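# Open only Saturday's lid on the pill organiser

## Task

Finish with the pill organiser resting flat on its base on the table, the Saturday compartment's lid swung open to vertical or beyond, and every other compartment lid closed and latched.

## Robot and tools

Robot: two six-joint arms. left_arm has its base near (-0.058, +0.526, 0) m and carries a left hand; right_arm has its base near (-0.057, -0.452, 0) m and carries a right hand. Both hands have five fingers; the left one mirrors the right. Scene frame: origin at table-top height midway between the nominal bases, +x out over the table, +y toward the left arm, +z up. Arm names do not match image left and right. Cameras: cam_head_left, cam_head_right, cam_high (504x504 each), cam_left_wrist, cam_right_wrist (672x504 fisheye).

Hand point: a point fixed to each palm, 0.05 m in front of it and 0.15 m out from the wrist flange. Its +z runs along the straightened fingers, +y points out of the palm, +x runs across the palm away from the thumb on the right hand and toward the thumb on the left hand. Straight fingertips sit 0.06-0.07 m beyond the point along +z and 0.06 m behind it along -y. A wrist bracket on the little-finger side can strike things, and with the palm down the wrist can hang up to about 0.11 m below the point.

Row layout: every row is a single list of 28 numbers, each in [-1, 1], covering both arms even if only one moves. Order: left dx, dy, dz, rx, ry, rz, then left little, ring, middle, index, thumb_bend, thumb_turn, force_limit, speed; then the same fourteen for the right arm. The six pose numbers are offsets, not poses: measured from that arm's Hand target as it stood when the action or move began, along that Hand target's own axes. Scale: 1.0 is 0.6 m for dx, dy, dz and 180 degrees for rotation; rx, ry, rz together are one rotation vector. Each row of an action counts from the same start, not from the row before; six zeros re-request the current Hand target. Commanded orientation is clipped to within 32 degrees of the measured one each step. Hand numbers are absolute targets: +1 straight/open, -1 curled/closed; thumb_turn -1 puts the thumb in front of the palm facing the fingers, +1 beside the palm. force_limit maps -1..+1 to about 0..10 N at the fingertip (0..15 N for the two thumb motors). speed rises from almost zero at -1 to full at +0.48 and stays full above; use -0.94 or lower for a gentle grip. Hand numbers never mean 'leave it': repeat the last eight you sent for that hand, or, if none were sent yet, its hand_measured plus hand_force_limit and hand_speed. With the thumb opposed, a grip fits objects 0.035-0.065 m thick, handles down to 0.025 m.

Tools:
execute_actions(actions, cameras): actions is a list of actions; each action is up to 15 rows, one per 1/30 s step, and a shorter table repeats its final row to fill the 15 steps. Images come back only for an empty actions list or when cameras names them (["all"], a list of names, or [] for none).
move(target, speed, blend, stop_force, zero, blocking, cameras): target is one 28-number row or a list of up to 15 rows, every one offset from the same starting Hand targets. The hand points travel straight lines with no obstacle avoidance; keep paths away from an arm's own base. speed: m/s, 0.002-3.6, default 0.25 (turning up to twice that in rad/s); one value or one per target. blend: metres of corner rounding in a list; 0 stops at each target. stop_force: 3-120 N, one value for both arms; an arm's path ends when its wrist sensor feels that much push against its travel. It is unreliable while the hand rotates and misses light pushes on loose items; omit it when backing away from a contact. zero (default true) takes a fresh sensor zero first. blocking=false returns after about 0.5 s while the move continues; not allowed with stop_force. Paths are capped at 10 s. The result adds a 'move:' line: done, off_target, moving, held or fault, plus limits=paced (pose clipped) or limits=held (steps withheld).
wait(seconds 0-10): lets time pass holding the last commands. stop(): brakes a running move. zoom_image(camera, region [x0, y0, x1, y1] in pixels, at most 504 by 504) enlarges part of a camera's newest image. show_instructions(): shows the reference pages. zero_wrist_force(arm): re-zeroes that arm's wrist sensor. finished_scene(scene=1): ends the scene for good.

Results: end_effector_position (m), end_effector_quat_wxyz and velocities (m/s, rad/s) in the scene frame; 'Hand target' is the last commanded pose after clipping, from which the next offsets count. A hand often settles short of it; send the gap as an offset if needed. hand_measured, hand_stopped_by (moving, target, force, stalled, fault) and hand_load_n (fingertip N, positive when pushing the finger open) follow the motor order above. Wrist force and torque are in the end effector's axes, with an extra line giving the peak since last shown. Joint torques include gravity. 'within noise' means the arm is still. Calls that ran actions also list positions at some steps.

Avoid: a torque fault (wrist joints limited to 25.7 N m, others 138) or net force near 150 N freezes the arm for 10 s; arms are stiff, so aiming even slightly past a firm contact can trigger it. Contact between the arms can end the scene. Don't slam, drop or shove the organiser, knock it off the table, or overload fingers. A motor reaching 85 °C brakes its arm for 30-60 s (MOTOR HOT warns at 70 °C). Loose objects may occasionally get a brief outside push.

Each tool is called after "Call:" as name(argument=value, ...), one argument or row to a line, values as JSON.

Reference images:

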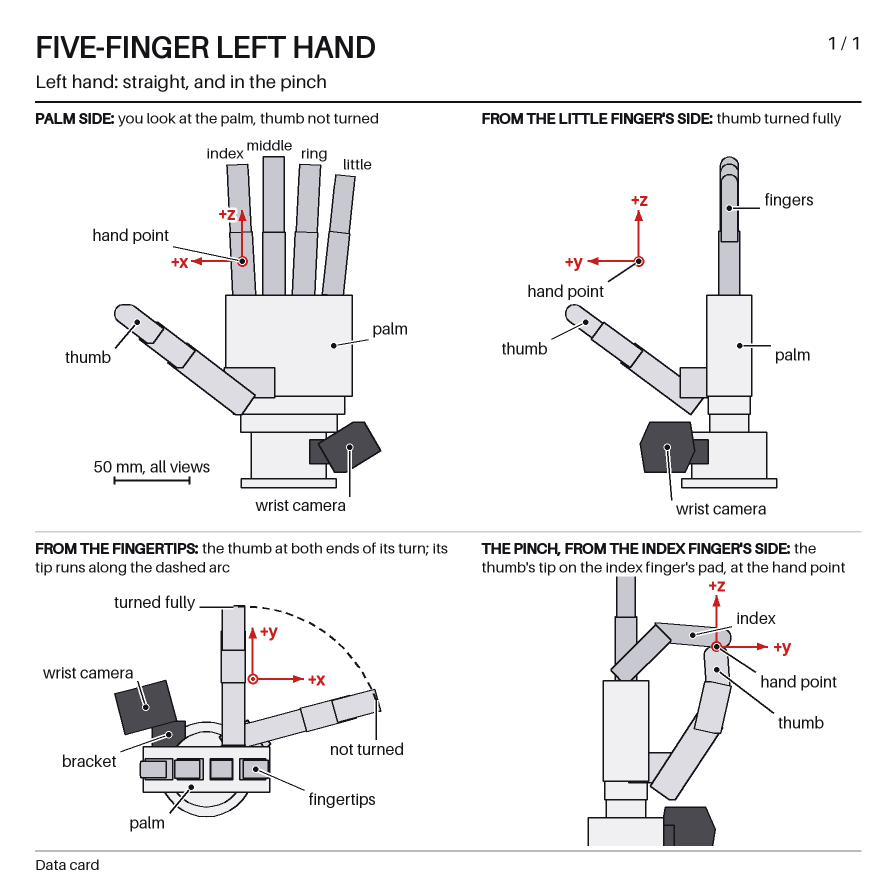

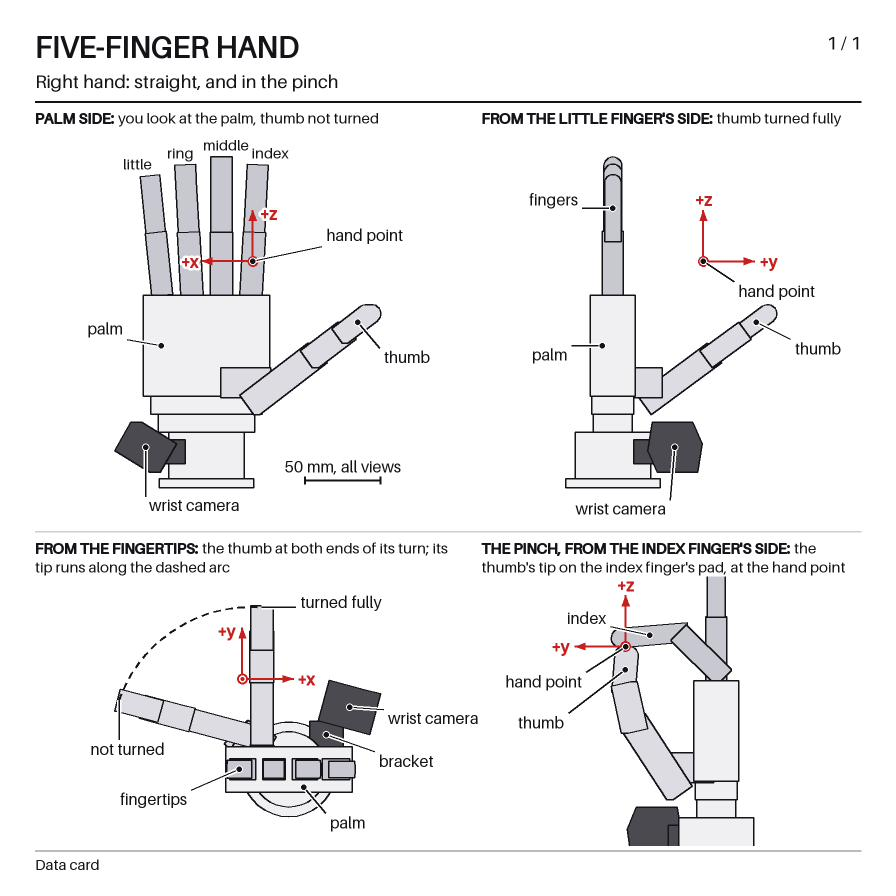

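## Session

Call:
execute_actions(
  actions=[],
)

Scene clock: 0.00 s.
left_arm: end_effector_position=(+0.3006, -0.2357, +0.1875) hand_measured=(+1.000, +1.000, +1.000, +1.000, +1.000, +1.000) hand_load_n=(+0.0, +0.0, +0.0, +0.0, +0.0, +0.0) hand_stopped_by=(target, target, target, target, target, target) hand_force_limit=0.00 hand_speed=-0.80 end_effector_quat_wxyz=(-0.301, +0.505, -0.449, +0.673) | right_arm: end_effector_position=(+0.3615, -0.3486, +0.3053) hand_measured=(+1.000, +1.000, +1.000, +1.000, +1.000, +1.000) hand_load_n=(+0.0, +0.0, +0.0, +0.0, +0.0, +0.0) hand_stopped_by=(target, target, target, target, target, target) hand_force_limit=0.00 hand_speed=-0.80 end_effector_quat_wxyz=(-0.571, +0.238, +0.773, -0.143)
Joint positions: left_arm=[1.941 -2.272 -1.348 3.752 -2.416 2.818] | right_arm=[-0.109 -0.83 1.178 2.48 1.635 -1.047]
Joint velocities: within noise
Joint torques (N m): no reading
Wrist force (N): no reading
Wrist torque (N m): no reading
Wrist force, peak (N): no reading
Hand target: left_arm +0.3006, -0.2357, +0.1875; -0.301, +0.505, -0.449, +0.673 | right_arm +0.3615, -0.3486, +0.3053; -0.571, +0.238, +0.773, -0.143

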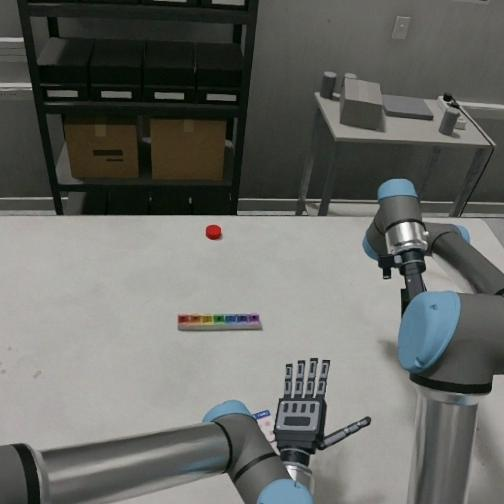

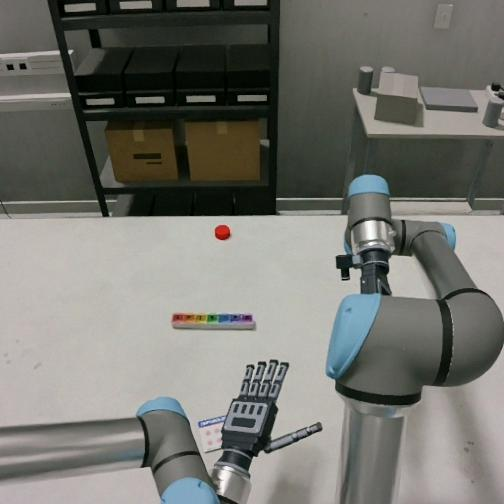

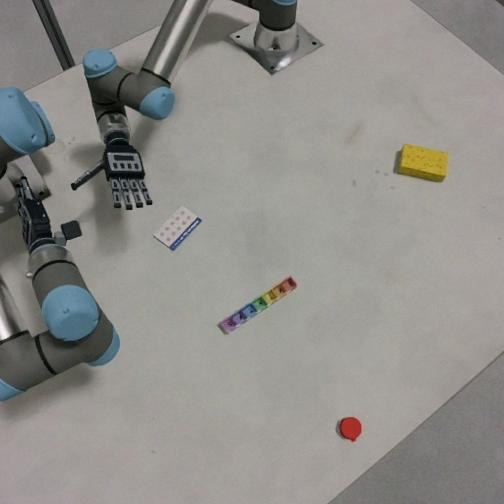

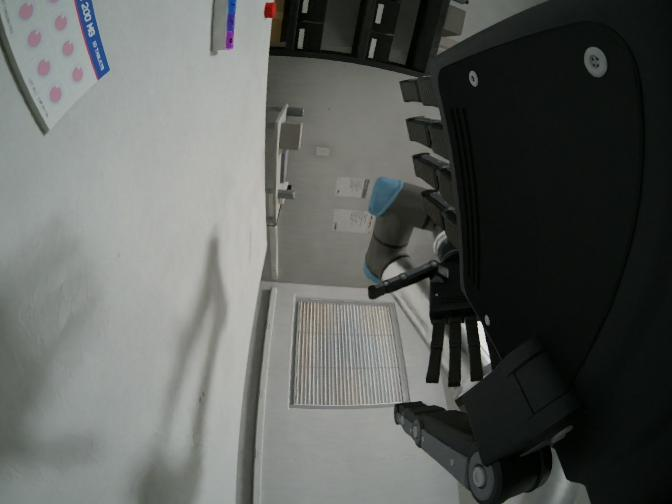

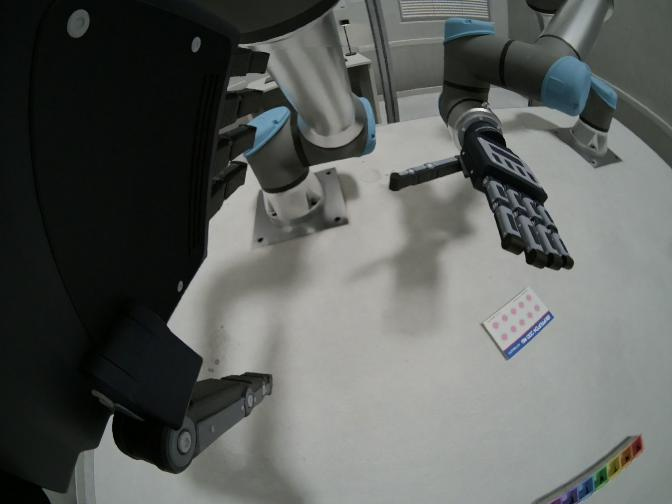

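Call:
zoom_image(
  camera="cam_head_left",
  region=[160, 290, 280, 350],
)

Call:
zoom_image(
  camera="cam_high",
  region=[200, 260, 320, 350],
)

Call:
zoom_image(
  camera="cam_head_right",
  region=[160, 295, 270, 345],
)

Call:
zoom_image(
  camera="cam_right_wrist",
  region=[520, 400, 672, 504],
)

Scaled by 4.200 from the camera's 504x504 image, which has a finer 720x720 frame.

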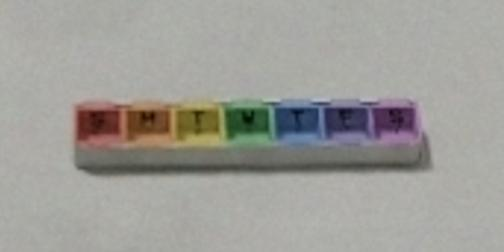

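Scaled by 4.200 from the camera's 504x504 image, which has a finer 720x720 frame.

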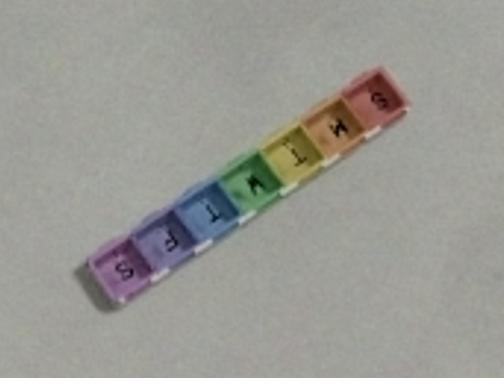

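Scaled by 4.582 from the camera's 504x504 image, which has a finer 720x720 frame.

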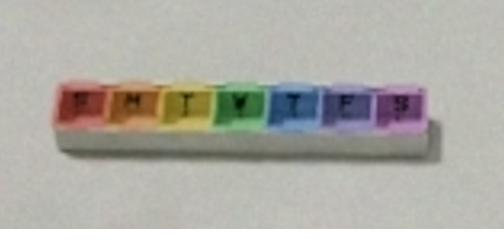

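Scaled by 3.316 from the camera's 672x504 image, which has a finer 960x720 frame.

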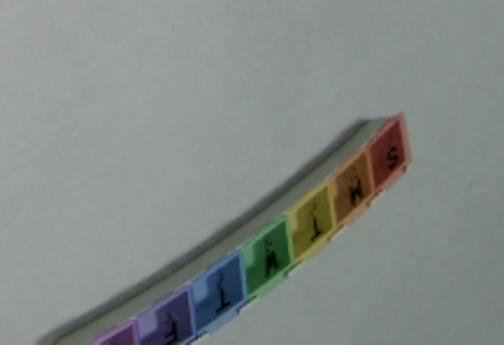

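Call:
move(
  target=[-0.375,-0.209,0.218,-0.250,-0.151,0.091,1,1,1,1,-0.9,-1,0,0,0,0,0,0,0,0,1,1,1,1,1,1,0,-0.8],
  speed=0.3,
  cameras=["cam_left_wrist","cam_head_left"],
)

Scene clock: 32.30 s.
left_arm: end_effector_position=(+0.5004, -0.0296, +0.2207) hand_measured=(+1.000, +1.000, +1.000, +1.000, -0.900, -1.000) hand_load_n=(+0.0, +0.0, +0.0, +0.0, +0.0, +0.0) hand_stopped_by=(target, target, target, target, target, target) hand_force_limit=0.00 hand_speed=0.00 end_effector_quat_wxyz=(-0.271, +0.653, -0.653, +0.272) | right_arm: end_effector_position=(+0.3615, -0.3486, +0.3053) hand_measured=(+1.000, +1.000, +1.000, +1.000, +1.000, +1.000) hand_load_n=(+0.0, +0.0, +0.0, +0.0, +0.0, +0.0) hand_stopped_by=(target, target, target, target, target, target) hand_force_limit=0.00 hand_speed=-0.80 end_effector_quat_wxyz=(-0.571, +0.238, +0.773, -0.143)
Joint positions: left_arm=[2.405 -2.625 -0.182 1.896 -2.04 2.612] | right_arm=[-0.109 -0.83 1.178 2.48 1.635 -1.047]
Joint torques (N m): left_arm=[-10.09 49.93 26.36 -3.46 -2.09 -2.09] | right_arm=[0.7 -43.17 -16.54 2.11 0.18 0.12]
Wrist force (N): left_arm=[-0.9 0.4 -1.2] | right_arm=[0.0 -0.1 -0.1]
Wrist torque (N m): left_arm=[-0.14 0.14 0.22] | right_arm=[0.00 0.01 0.00]
Wrist force, peak (N): left_arm=[-1.6 0.4 -1.1] | right_arm=[0.2 -0.3 0.1]
Hand target: left_arm +0.5006, -0.0299, +0.2209; -0.271, +0.653, -0.653, +0.271 | right_arm +0.3615, -0.3486, +0.3053; -0.571, +0.238, +0.773, -0.143
Off the commanded pose: left_arm 0.000 m, 0 deg | right_arm 0.000 m, 0 deg.
move: done
camera_calibration:
cam_left_wrist: T_world_to_cam=[[0.692218, -0.288827, 0.661372, -0.49418], [-0.511974, -0.84242, 0.167961, 0.204074], [0.508641, -0.454871, -0.731011, 0.00680207], [0, 0, 0, 1]] pos_world=[0.443101, 0.0322777, 0.297533]
Images, in order (width x height): cam_head_left 504x504, cam_left_wrist 672x504.

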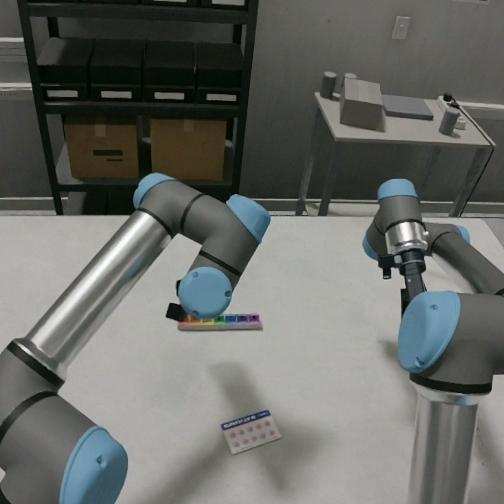

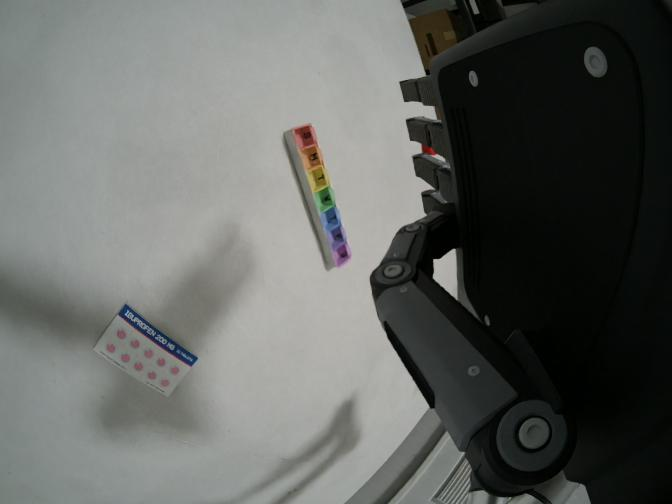

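Call:
move(
  target=[-0.217,0.13,-0.2,0,0,0,1,1,1,1,-0.9,-1,0,0,0.0667,0.356,-0.095,0.246,-0.411,-0.582,1,1,1,1,1,1,0,-0.8],
  speed=0.4,
  cameras=["cam_right_wrist","cam_head_left"],
)

Scene clock: 77.97 s.
left_arm: end_effector_position=(+0.3606, +0.1003, +0.2505) hand_measured=(+1.000, +1.000, +1.000, +1.000, -0.900, -1.000) hand_load_n=(+0.0, -0.5, +0.0, +0.0, +0.0, +0.0) hand_stopped_by=(target, target, target, target, target, target) hand_force_limit=0.00 hand_speed=0.00 end_effector_quat_wxyz=(-0.271, +0.653, -0.653, +0.271) | right_arm: end_effector_position=(+0.4501, -0.1497, +0.2501) hand_measured=(+1.000, +1.000, +1.000, +1.000, +1.000, +1.000) hand_load_n=(+0.0, +0.0, +0.0, +0.0, +0.0, +0.0) hand_stopped_by=(target, target, target, target, target, target) hand_force_limit=0.00 hand_speed=-0.80 end_effector_quat_wxyz=(-0.001, +0.707, -0.707, +0.000)
Joint positions: left_arm=[2.427 -1.945 -1.264 2.304 -2.027 2.632] | right_arm=[0.246 -0.691 0.519 1.742 1.57 -2.909]
Joint torques (N m): left_arm=[12.97 47.8 13.86 1.28 1.12 2.06] | right_arm=[-10.57 -56.72 -9.89 0.31 -1.98 -2.26]
Wrist force (N): left_arm=[-0.9 0.8 -1.2] | right_arm=[-1.1 0.7 1.2]
Wrist torque (N m): left_arm=[-0.06 0.11 0.00] | right_arm=[-0.03 0.03 0.12]
Wrist force, peak (N): left_arm=[-1.3 0.9 -1.4] | right_arm=[-1.5 1.1 1.2]
Hand target: left_arm +0.3605, +0.1003, +0.2506; -0.271, +0.653, -0.653, +0.271 | right_arm +0.4501, -0.1497, +0.2501; -0.001, +0.707, -0.707, +0.000
Off the commanded pose: left_arm 0.000 m, 0 deg | right_arm 0.000 m, 0 deg.
move: done
camera_calibration:
cam_right_wrist: T_world_to_cam=[[-0.95537, -0.295399, 0.00280297, 0.382808], [-0.244816, 0.797016, 0.552115, 0.0829442], [-0.165328, 0.526787, -0.833764, 0.479675], [0, 0, 0, 1]] pos_world=[0.465333, -0.205714, 0.353068]
Images, in order (width x height): cam_head_left 504x504, cam_right_wrist 672x504.

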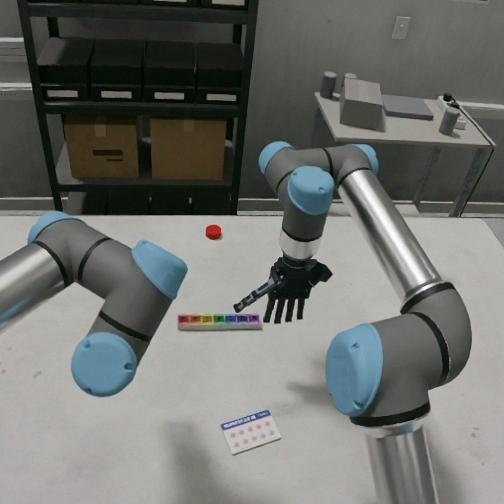

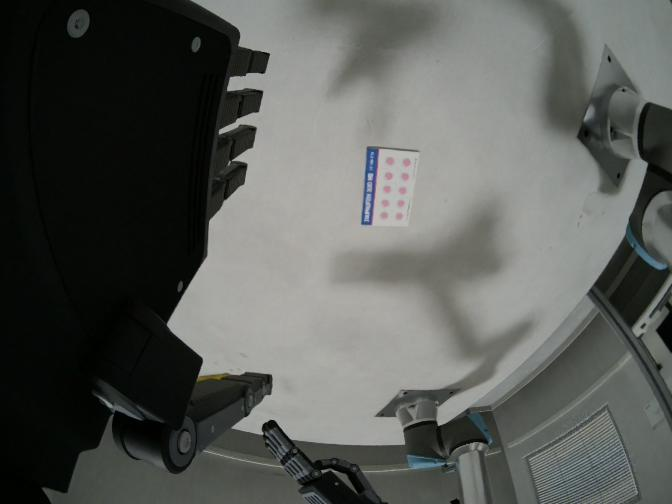

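Call:
move(
  target=[0,0,0,0,0,0,1,1,1,1,-0.9,-1,0,0,-0.2,-0.25,0.2,0.25,0,0,1,1,1,1,1,1,0,-0.8],
  speed=0.3,
  cameras=["cam_right_wrist","cam_high"],
)

Call:
zoom_image(
  camera="cam_right_wrist",
  region=[230, 150, 450, 330],
)

Scene clock: 89.57 s.
left_arm: end_effector_position=(+0.3605, +0.1003, +0.2506) hand_measured=(+1.000, +1.000, +1.000, +1.000, -0.900, -1.000) hand_load_n=(+0.0, +0.0, +0.0, +0.0, +0.0, +0.0) hand_stopped_by=(target, target, target, target, target, target) hand_force_limit=0.00 hand_speed=0.00 end_effector_quat_wxyz=(-0.271, +0.653, -0.653, +0.271) | right_arm: end_effector_position=(+0.6002, -0.0295, +0.1304) hand_measured=(+1.000, +1.000, +1.000, +1.000, +1.000, +1.000) hand_load_n=(+0.0, +0.0, +0.0, +0.0, +0.0, +0.0) hand_stopped_by=(target, target, target, target, target, target) hand_force_limit=0.00 hand_speed=-0.80 end_effector_quat_wxyz=(-0.271, +0.653, -0.653, +0.270)
Joint positions: left_arm=[2.427 -1.945 -1.264 2.304 -2.027 2.632] | right_arm=[0.451 -0.713 0.773 0.774 1.874 -2.822]
Joint torques (N m): left_arm=[12.82 49.25 13.45 1.22 1.1 2.07] | right_arm=[11.97 -58 -11.4 -1.22 2.72 -2.02]
Wrist force (N): left_arm=[-0.7 0.5 -1.2] | right_arm=[-1.5 -0.4 0.8]
Wrist torque (N m): left_arm=[-0.10 0.09 0.02] | right_arm=[-0.07 0.09 0.04]
Wrist force, peak (N): left_arm=[-1.2 0.8 -1.2] | right_arm=[-1.5 0.3 1.7]
Hand target: left_arm +0.3605, +0.1003, +0.2506; -0.271, +0.653, -0.653, +0.271 | right_arm +0.6002, -0.0295, +0.1303; -0.271, +0.653, -0.653, +0.270
Off the commanded pose: left_arm 0.000 m, 0 deg | right_arm 0.000 m, 0 deg.
move: done
camera_calibration:
cam_right_wrist: T_world_to_cam=[[-0.677669, -0.294861, -0.673663, 0.483572], [-0.563253, 0.797085, 0.21772, 0.324678], [0.472769, 0.526984, -0.706241, -0.0582464], [0, 0, 0, 1]] pos_world=[0.538115, -0.0855145, 0.21394]
Images, in order (width x height): cam_high 504x504, cam_right_wrist 672x504.

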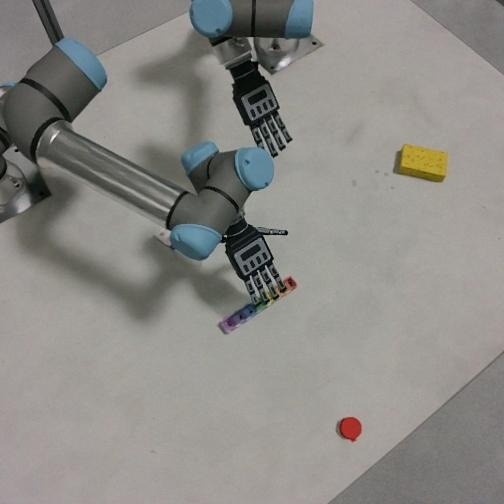

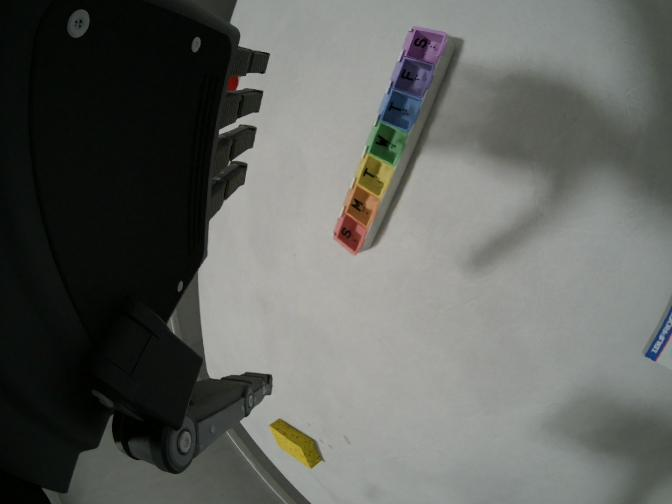

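Scaled by 2.291 from the camera's 672x504 image, which has a finer 960x720 frame.

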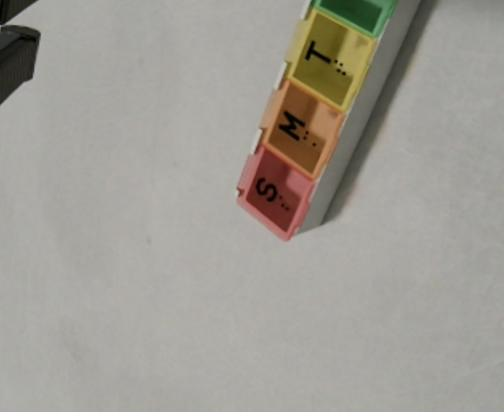

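Call:
zoom_image(
  camera="cam_right_wrist",
  region=[370, 15, 470, 105],
)

Call:
zoom_image(
  camera="cam_right_wrist",
  region=[330, 100, 450, 190],
)

Call:
zoom_image(
  camera="cam_high",
  region=[210, 265, 310, 340],
)

Scaled by 5.040 from the camera's 672x504 image, which has a finer 960x720 frame.

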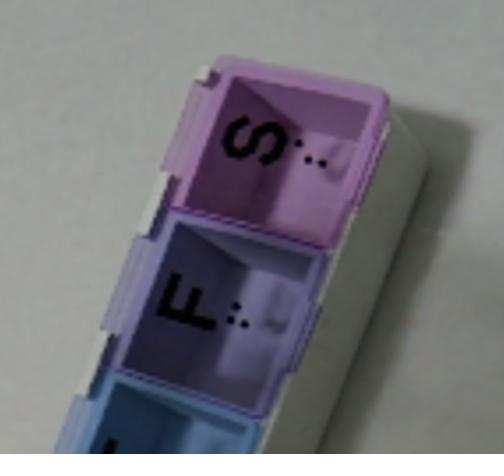

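Scaled by 4.200 from the camera's 672x504 image, which has a finer 960x720 frame.

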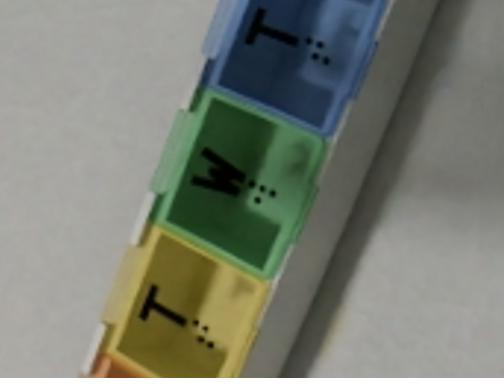

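Scaled by 5.040 from the camera's 504x504 image, which has a finer 720x720 frame.

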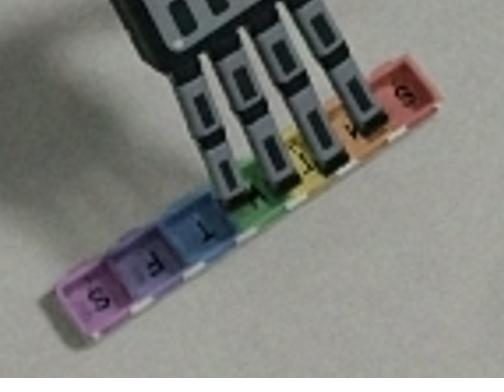

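Call:
move(
  target=[
    [0,0,0,0,0,0,1,1,1,1,-0.9,-1,0,0,0,0.0377,0.1037,0,0,0,1,1,1,1,1,1,0,-0.8],
    [0,0,0,0,0,0,1,1,1,1,-0.9,-1,0,0,0,0.1143,0.1803,0,0,0,1,1,1,1,1,1,0,-0.8],
  ],
  speed=[0.15,0.04],
  stop_force=5,
  cameras=["cam_right_wrist","cam_high"],
)

Call:
zoom_image(
  camera="cam_high",
  region=[200, 245, 320, 345],
)

Scene clock: 103.20 s.
left_arm: end_effector_position=(+0.3605, +0.1003, +0.2506) hand_measured=(+1.000, +1.000, +1.000, +1.000, -0.900, -1.000) hand_load_n=(+0.0, +0.0, +0.0, +0.0, +0.0, +0.0) hand_stopped_by=(target, target, target, target, target, target) hand_force_limit=0.00 hand_speed=0.00 end_effector_quat_wxyz=(-0.271, +0.653, -0.653, +0.271) | right_arm: end_effector_position=(+0.6283, -0.0293, +0.0094) hand_measured=(+1.000, +1.000, +1.000, +1.000, +1.000, +1.000) hand_load_n=(+0.0, +0.5, +0.5, +0.0, +0.0, +0.0) hand_stopped_by=(target, target, target, target, target, target) hand_force_limit=0.00 hand_speed=-0.80 end_effector_quat_wxyz=(-0.271, +0.653, -0.653, +0.270)
Joint positions: left_arm=[2.427 -1.945 -1.264 2.304 -2.027 2.632] | right_arm=[0.433 -0.577 0.829 0.577 1.862 -2.835]
Joint torques (N m): left_arm=[12.51 48.78 13.7 1.14 1.06 1.91] | right_arm=[-3.54 -55.87 -23.44 2.75 -0.94 -1.08]
Wrist force (N): left_arm=[-0.8 0.8 -1.1] | right_arm=[-1.5 -3.2 -4.0]
Wrist torque (N m): left_arm=[-0.07 0.11 0.01] | right_arm=[0.41 0.19 -0.03]
Wrist force, peak (N): left_arm=[-0.9 1.0 -1.4] | right_arm=[0.9 -11.4 -25.9]
Hand target: left_arm +0.3605, +0.1003, +0.2506; -0.271, +0.653, -0.653, +0.271 | right_arm +0.6283, -0.0293, +0.0094; -0.271, +0.653, -0.653, +0.270 (not the last commanded pose)
Off the commanded pose: left_arm 0.000 m, 0 deg | right_arm 0.004 m, 0 deg.
move: contact (right_arm); path passed 1 of 2 targets
camera_calibration:
cam_right_wrist: T_world_to_cam=[[-0.677606, -0.29479, -0.673758, 0.42111], [-0.563236, 0.797103, 0.217696, 0.366764], [0.47288, 0.526997, -0.706158, -0.157109], [0, 0, 0, 1]] pos_world=[0.566215, -0.0854145, 0.0929394]
Images, in order (width x height): cam_high 504x504, cam_right_wrist 672x504.

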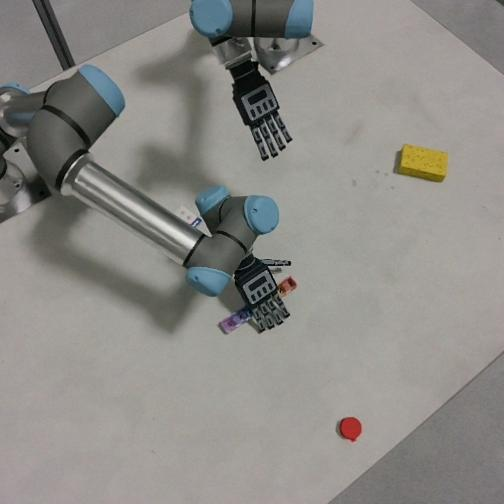

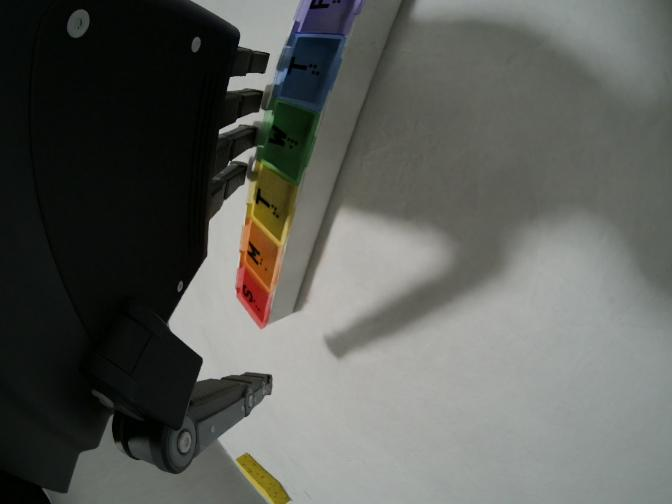

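Scaled by 4.200 from the camera's 504x504 image, which has a finer 720x720 frame.

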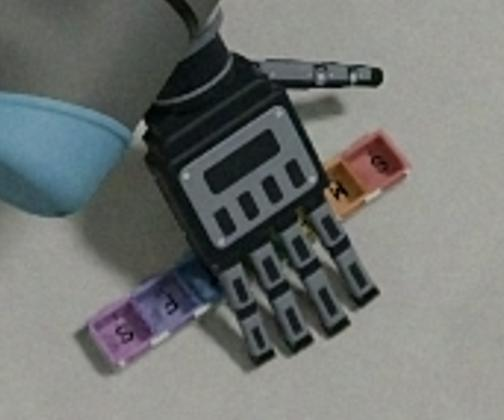

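Call:
move(
  target=[
    [0,0,0,0,0,0,1,1,1,1,-0.9,-1,0,0,0,-0.0047,-0.0047,0,0,0,1,1,1,1,1,1,0,-0.8],
    [0,0,0,0,0,0,1,1,1,1,-0.9,-1,0,0,0,0.191,-0.2003,0,0,0,1,1,1,1,1,1,0,-0.8],
  ],
  speed=[0.05,0.07],
  cameras=["cam_right_wrist","cam_high"],
)

Call:
zoom_image(
  camera="cam_high",
  region=[180, 200, 300, 300],
)

Scene clock: 109.90 s.
left_arm: end_effector_position=(+0.3605, +0.1003, +0.2506) hand_measured=(+1.000, +1.000, +1.000, +1.000, -0.900, -1.000) hand_load_n=(+0.0, +0.0, +0.0, +0.5, +0.0, +0.0) hand_stopped_by=(target, target, target, target, target, target) hand_force_limit=0.00 hand_speed=0.00 end_effector_quat_wxyz=(-0.271, +0.653, -0.653, +0.271) | right_arm: end_effector_position=(+0.4624, -0.0294, +0.0133) hand_measured=(+1.000, +1.000, +1.000, +1.000, +1.000, +1.000) hand_load_n=(+0.0, -0.5, +0.0, +0.0, +0.0, +0.0) hand_stopped_by=(target, target, target, target, target, target) hand_force_limit=0.00 hand_speed=-0.80 end_effector_quat_wxyz=(-0.271, +0.653, -0.653, +0.270)
Joint positions: left_arm=[2.427 -1.945 -1.264 2.304 -2.027 2.632] | right_arm=[0.563 -0.888 1.408 0.344 1.948 -2.733]
Joint torques (N m): left_arm=[12.33 48.57 13.79 1.05 1.1 1.79] | right_arm=[12.49 -49.04 -8.78 -0.99 2.67 2.47]
Wrist force (N): left_arm=[-0.9 0.8 -1.4] | right_arm=[-1.4 0.2 1.3]
Wrist torque (N m): left_arm=[-0.05 0.12 0.00] | right_arm=[-0.01 0.05 -0.06]
Wrist force, peak (N): left_arm=[-0.8 0.9 -1.4] | right_arm=[-1.2 -4.0 -4.9]
Hand target: left_arm +0.3605, +0.1003, +0.2506; -0.271, +0.653, -0.653, +0.271 | right_arm +0.4623, -0.0294, +0.0133; -0.271, +0.653, -0.653, +0.270
Off the commanded pose: left_arm 0.000 m, 0 deg | right_arm 0.000 m, 0 deg.
move: done
camera_calibration:
cam_right_wrist: T_world_to_cam=[[-0.677637, -0.294825, -0.67371, 0.311328], [-0.563226, 0.797115, 0.21768, 0.272473], [0.472847, 0.526959, -0.706208, -0.0758888], [0, 0, 0, 1]] pos_world=[0.400315, -0.0854144, 0.0968394]
Images, in order (width x height): cam_high 504x504, cam_right_wrist 672x504.

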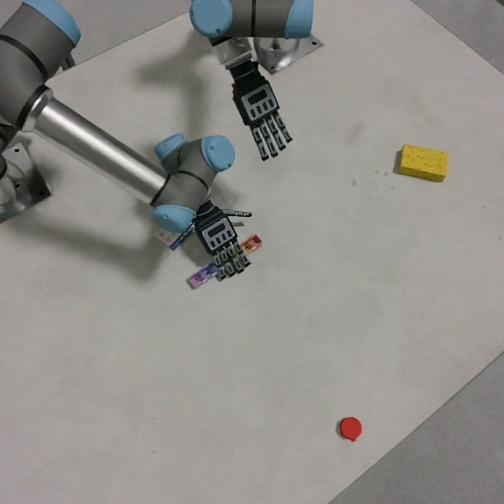

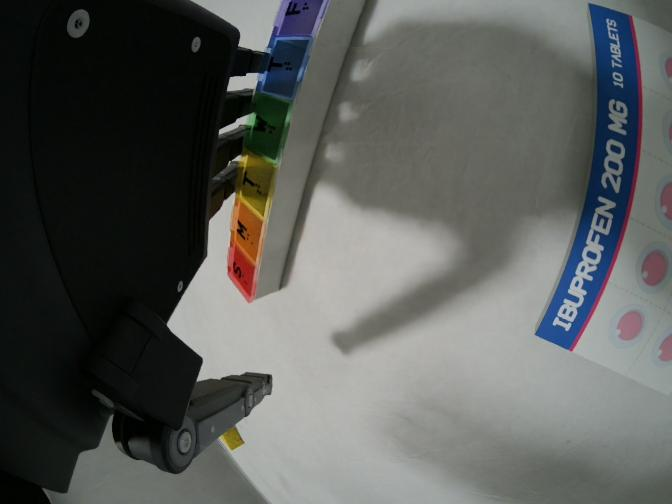

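Scaled by 4.200 from the camera's 504x504 image, which has a finer 720x720 frame.

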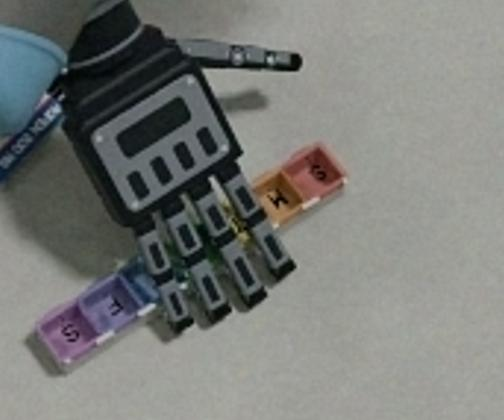

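Call:
move(
  target=[
    [0,0,0,0,0,0,1,1,1,1,-0.9,-1,0,0,0,-0.1179,-0.1179,0,0,0,1,1,1,1,1,1,0,-0.8],
    [0,0,0,0,0,0,1,1,1,1,-0.9,-1,0,0,0.3167,-0.1179,-0.165,-0.1954,0.1954,0.4718,1,1,1,1,1,1,0,-0.8],
    [0,0,0,0,0,0,1,1,1,1,-0.9,-1,0,0,0.3167,-0.1179,-0.165,-0.1954,0.1954,0.4718,-0.75,-0.75,-0.75,0,0,-1,-0.6,0],
  ],
  speed=[0.15,0.25,0.25],
  blend=[0.03,0,0],
  cameras=["cam_right_wrist","cam_left_wrist","cam_high","cam_head_left"],
)

Scene clock: 136.80 s.
left_arm: end_effector_position=(+0.3605, +0.1003, +0.2506) hand_measured=(+1.000, +1.000, +1.000, +1.000, -0.900, -1.000) hand_load_n=(+0.0, +0.0, +0.0, +0.0, +0.0, +0.0) hand_stopped_by=(target, target, target, target, target, target) hand_force_limit=0.00 hand_speed=0.00 end_effector_quat_wxyz=(-0.271, +0.653, -0.653, +0.271) | right_arm: end_effector_position=(+0.4422, -0.2196, +0.1330) hand_measured=(-0.750, -0.750, -0.750, +0.000, +0.000, -0.794) hand_load_n=(+0.0, +0.0, -1.0, +0.0, +3.5, +13.5) hand_stopped_by=(target, target, target, target, target, force) hand_force_limit=-0.60 hand_speed=0.00 end_effector_quat_wxyz=(+0.000, +0.000, +1.000, +0.001)
Joint positions: left_arm=[2.427 -1.945 -1.264 2.304 -2.027 2.632] | right_arm=[0.095 -1.038 1.417 1.191 1.57 -1.489]
Joint torques (N m): left_arm=[12.17 48.37 13.68 1.11 0.98 1.71] | right_arm=[-9.95 -45.06 -12.1 3.85 -1.66 2.5]
Wrist force (N): left_arm=[-0.9 0.9 -1.2] | right_arm=[-1.2 1.3 1.4]
Wrist torque (N m): left_arm=[-0.05 0.11 0.00] | right_arm=[0.07 0.01 0.01]
Wrist force, peak (N): left_arm=[-1.0 0.9 -1.4] | right_arm=[-1.4 1.1 1.9]
Hand target: left_arm +0.3605, +0.1003, +0.2506; -0.271, +0.653, -0.653, +0.271 | right_arm +0.4422, -0.2196, +0.1331; +0.000, +0.000, +1.000, +0.001
Off the commanded pose: left_arm 0.000 m, 0 deg | right_arm 0.000 m, 0 deg.
move: done
camera_calibration:
cam_left_wrist: T_world_to_cam=[[0.693386, -0.289297, 0.659942, -0.379562], [-0.511201, -0.842966, 0.167579, 0.236788], [0.507828, -0.45356, -0.732389, 0.159376], [0, 0, 0, 1]] pos_world=[0.303293, 0.162085, 0.327533]
cam_right_wrist: T_world_to_cam=[[-0.295686, 0.955275, 0.0045109, 0.337554], [0.797039, 0.244099, 0.552398, -0.380806], [0.526591, 0.166932, -0.833568, 0.0325505], [0, 0, 0, 1]] pos_world=[0.386187, -0.234936, 0.235967]
Images, in order (width x height): cam_head_left 504x504, cam_high 504x504, cam_left_wrist 672x504, cam_right_wrist 672x504.

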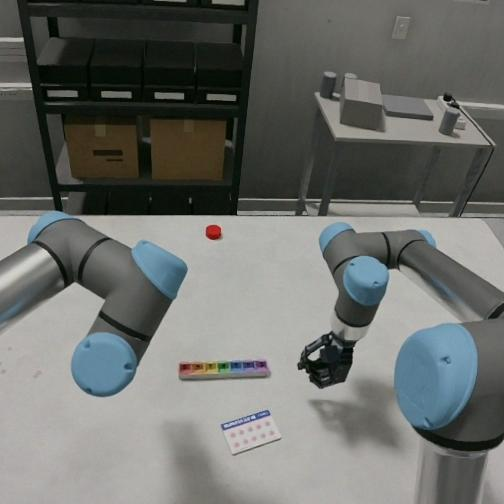

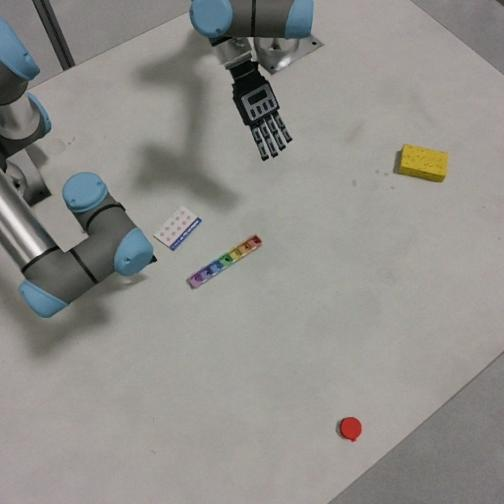

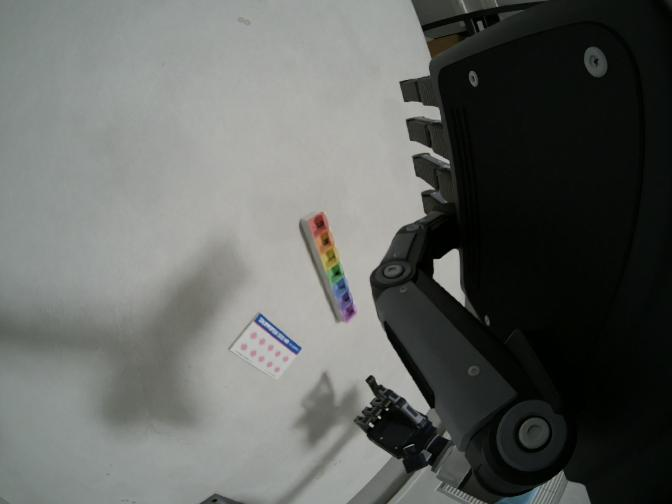

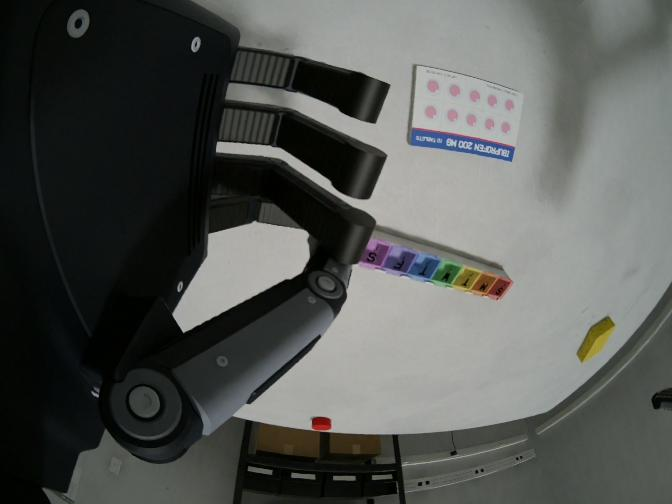

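Call:
move(
  target=[
    [0,0,0,0,0,0,1,1,1,1,-0.9,-1,0,0,0,0,0,0,0,0,-0.75,-0.75,-0.75,1,0,-1,0,0],
    [0,0,0,0,0,0,1,1,1,1,-0.9,-1,0,0,0,0,0,0,0,0,-0.75,-0.75,-0.75,1,0.95,1,0,0],
    [0,0,0,0,0,0,1,1,1,1,-0.9,-1,0,0,0,0,0,0,0,0,-0.9,-0.9,-0.9,0,0.95,1,0,0],
  ],
  cameras=["cam_right_wrist","cam_high","cam_head_left","cam_head_right"],
)

Call:
zoom_image(
  camera="cam_high",
  region=[175, 220, 275, 300],
)

Call:
zoom_image(
  camera="cam_head_left",
  region=[170, 345, 280, 395],
)

Call:
zoom_image(
  camera="cam_head_right",
  region=[150, 340, 260, 400],
)

Scene clock: 142.93 s.
left_arm: end_effector_position=(+0.3605, +0.1003, +0.2506) hand_measured=(+1.000, +1.000, +1.000, +1.000, -0.900, -1.000) hand_load_n=(+0.0, +0.0, +0.0, -0.5, +0.0, +0.0) hand_stopped_by=(target, target, target, target, target, target) hand_force_limit=0.00 hand_speed=0.00 end_effector_quat_wxyz=(-0.271, +0.653, -0.653, +0.271) | right_arm: end_effector_position=(+0.4422, -0.2196, +0.1331) hand_measured=(-0.900, -0.900, -0.900, +0.000, +0.950, +1.000) hand_load_n=(+0.0, +0.0, +0.0, +0.0, +0.0, +0.0) hand_stopped_by=(target, target, target, target, target, target) hand_force_limit=0.00 hand_speed=0.00 end_effector_quat_wxyz=(+0.000, +0.000, +1.000, +0.001)
Joint positions: left_arm=[2.427 -1.945 -1.264 2.304 -2.027 2.632] | right_arm=[0.095 -1.038 1.417 1.191 1.57 -1.489]
Joint torques (N m): left_arm=[12.12 49.17 13.41 1.02 0.92 1.63] | right_arm=[-9.72 -43.64 -19.63 3.64 -1.56 2.3]
Wrist force (N): left_arm=[-0.8 0.8 -1.0] | right_arm=[-1.3 1.2 1.1]
Wrist torque (N m): left_arm=[-0.07 0.10 0.01] | right_arm=[0.07 0.04 0.01]
Wrist force, peak (N): left_arm=[-0.9 1.0 -1.4] | right_arm=[-1.4 1.3 1.6]
Hand target: left_arm +0.3605, +0.1003, +0.2506; -0.271, +0.653, -0.653, +0.271 | right_arm +0.4422, -0.2196, +0.1331; +0.000, +0.000, +1.000, +0.001
Off the commanded pose: left_arm 0.000 m, 0 deg | right_arm 0.000 m, 0 deg.
move: done
camera_calibration:
cam_right_wrist: T_world_to_cam=[[-0.295686, 0.955275, 0.0045109, 0.337554], [0.797039, 0.244099, 0.552398, -0.380806], [0.526591, 0.166932, -0.833568, 0.0325505], [0, 0, 0, 1]] pos_world=[0.386187, -0.234936, 0.235967]
Images, in order (width x height): cam_head_left 504x504, cam_head_right 504x504, cam_high 504x504, cam_right_wrist 672x504.

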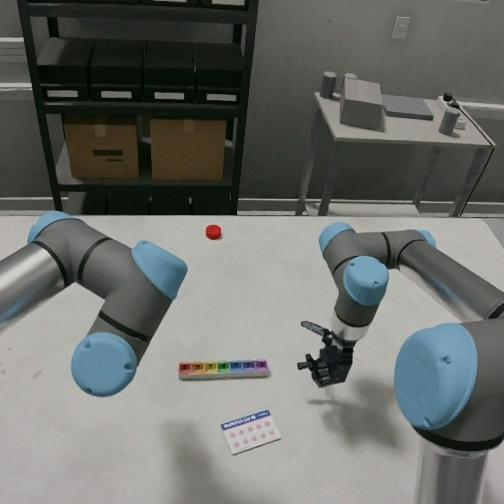

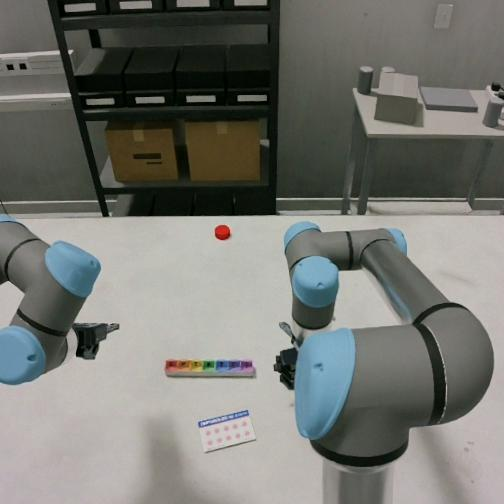

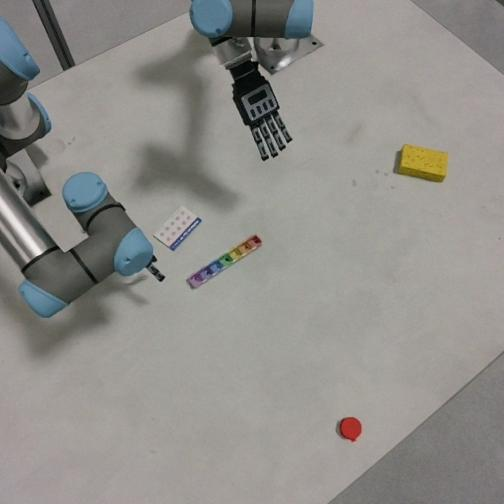

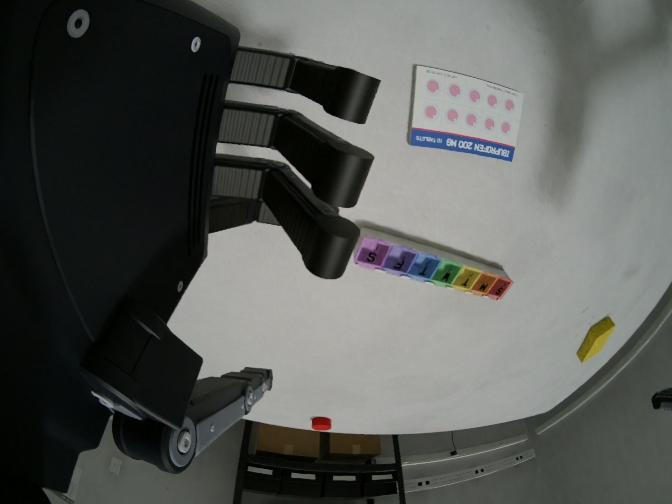

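Scaled by 5.040 from the camera's 504x504 image, which has a finer 720x720 frame.

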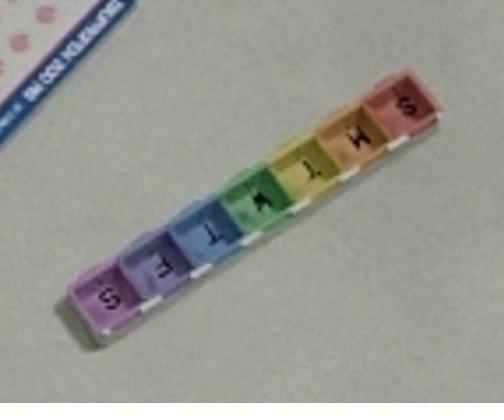

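Scaled by 4.582 from the camera's 504x504 image, which has a finer 720x720 frame.

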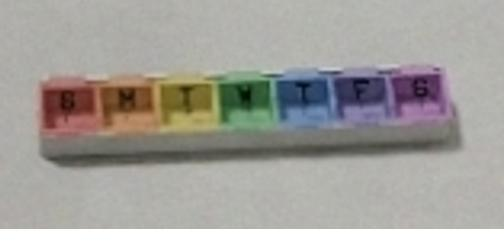

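Scaled by 4.582 from the camera's 504x504 image, which has a finer 720x720 frame.

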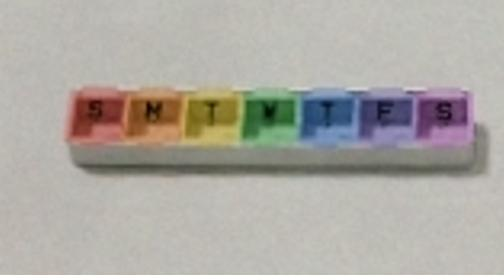

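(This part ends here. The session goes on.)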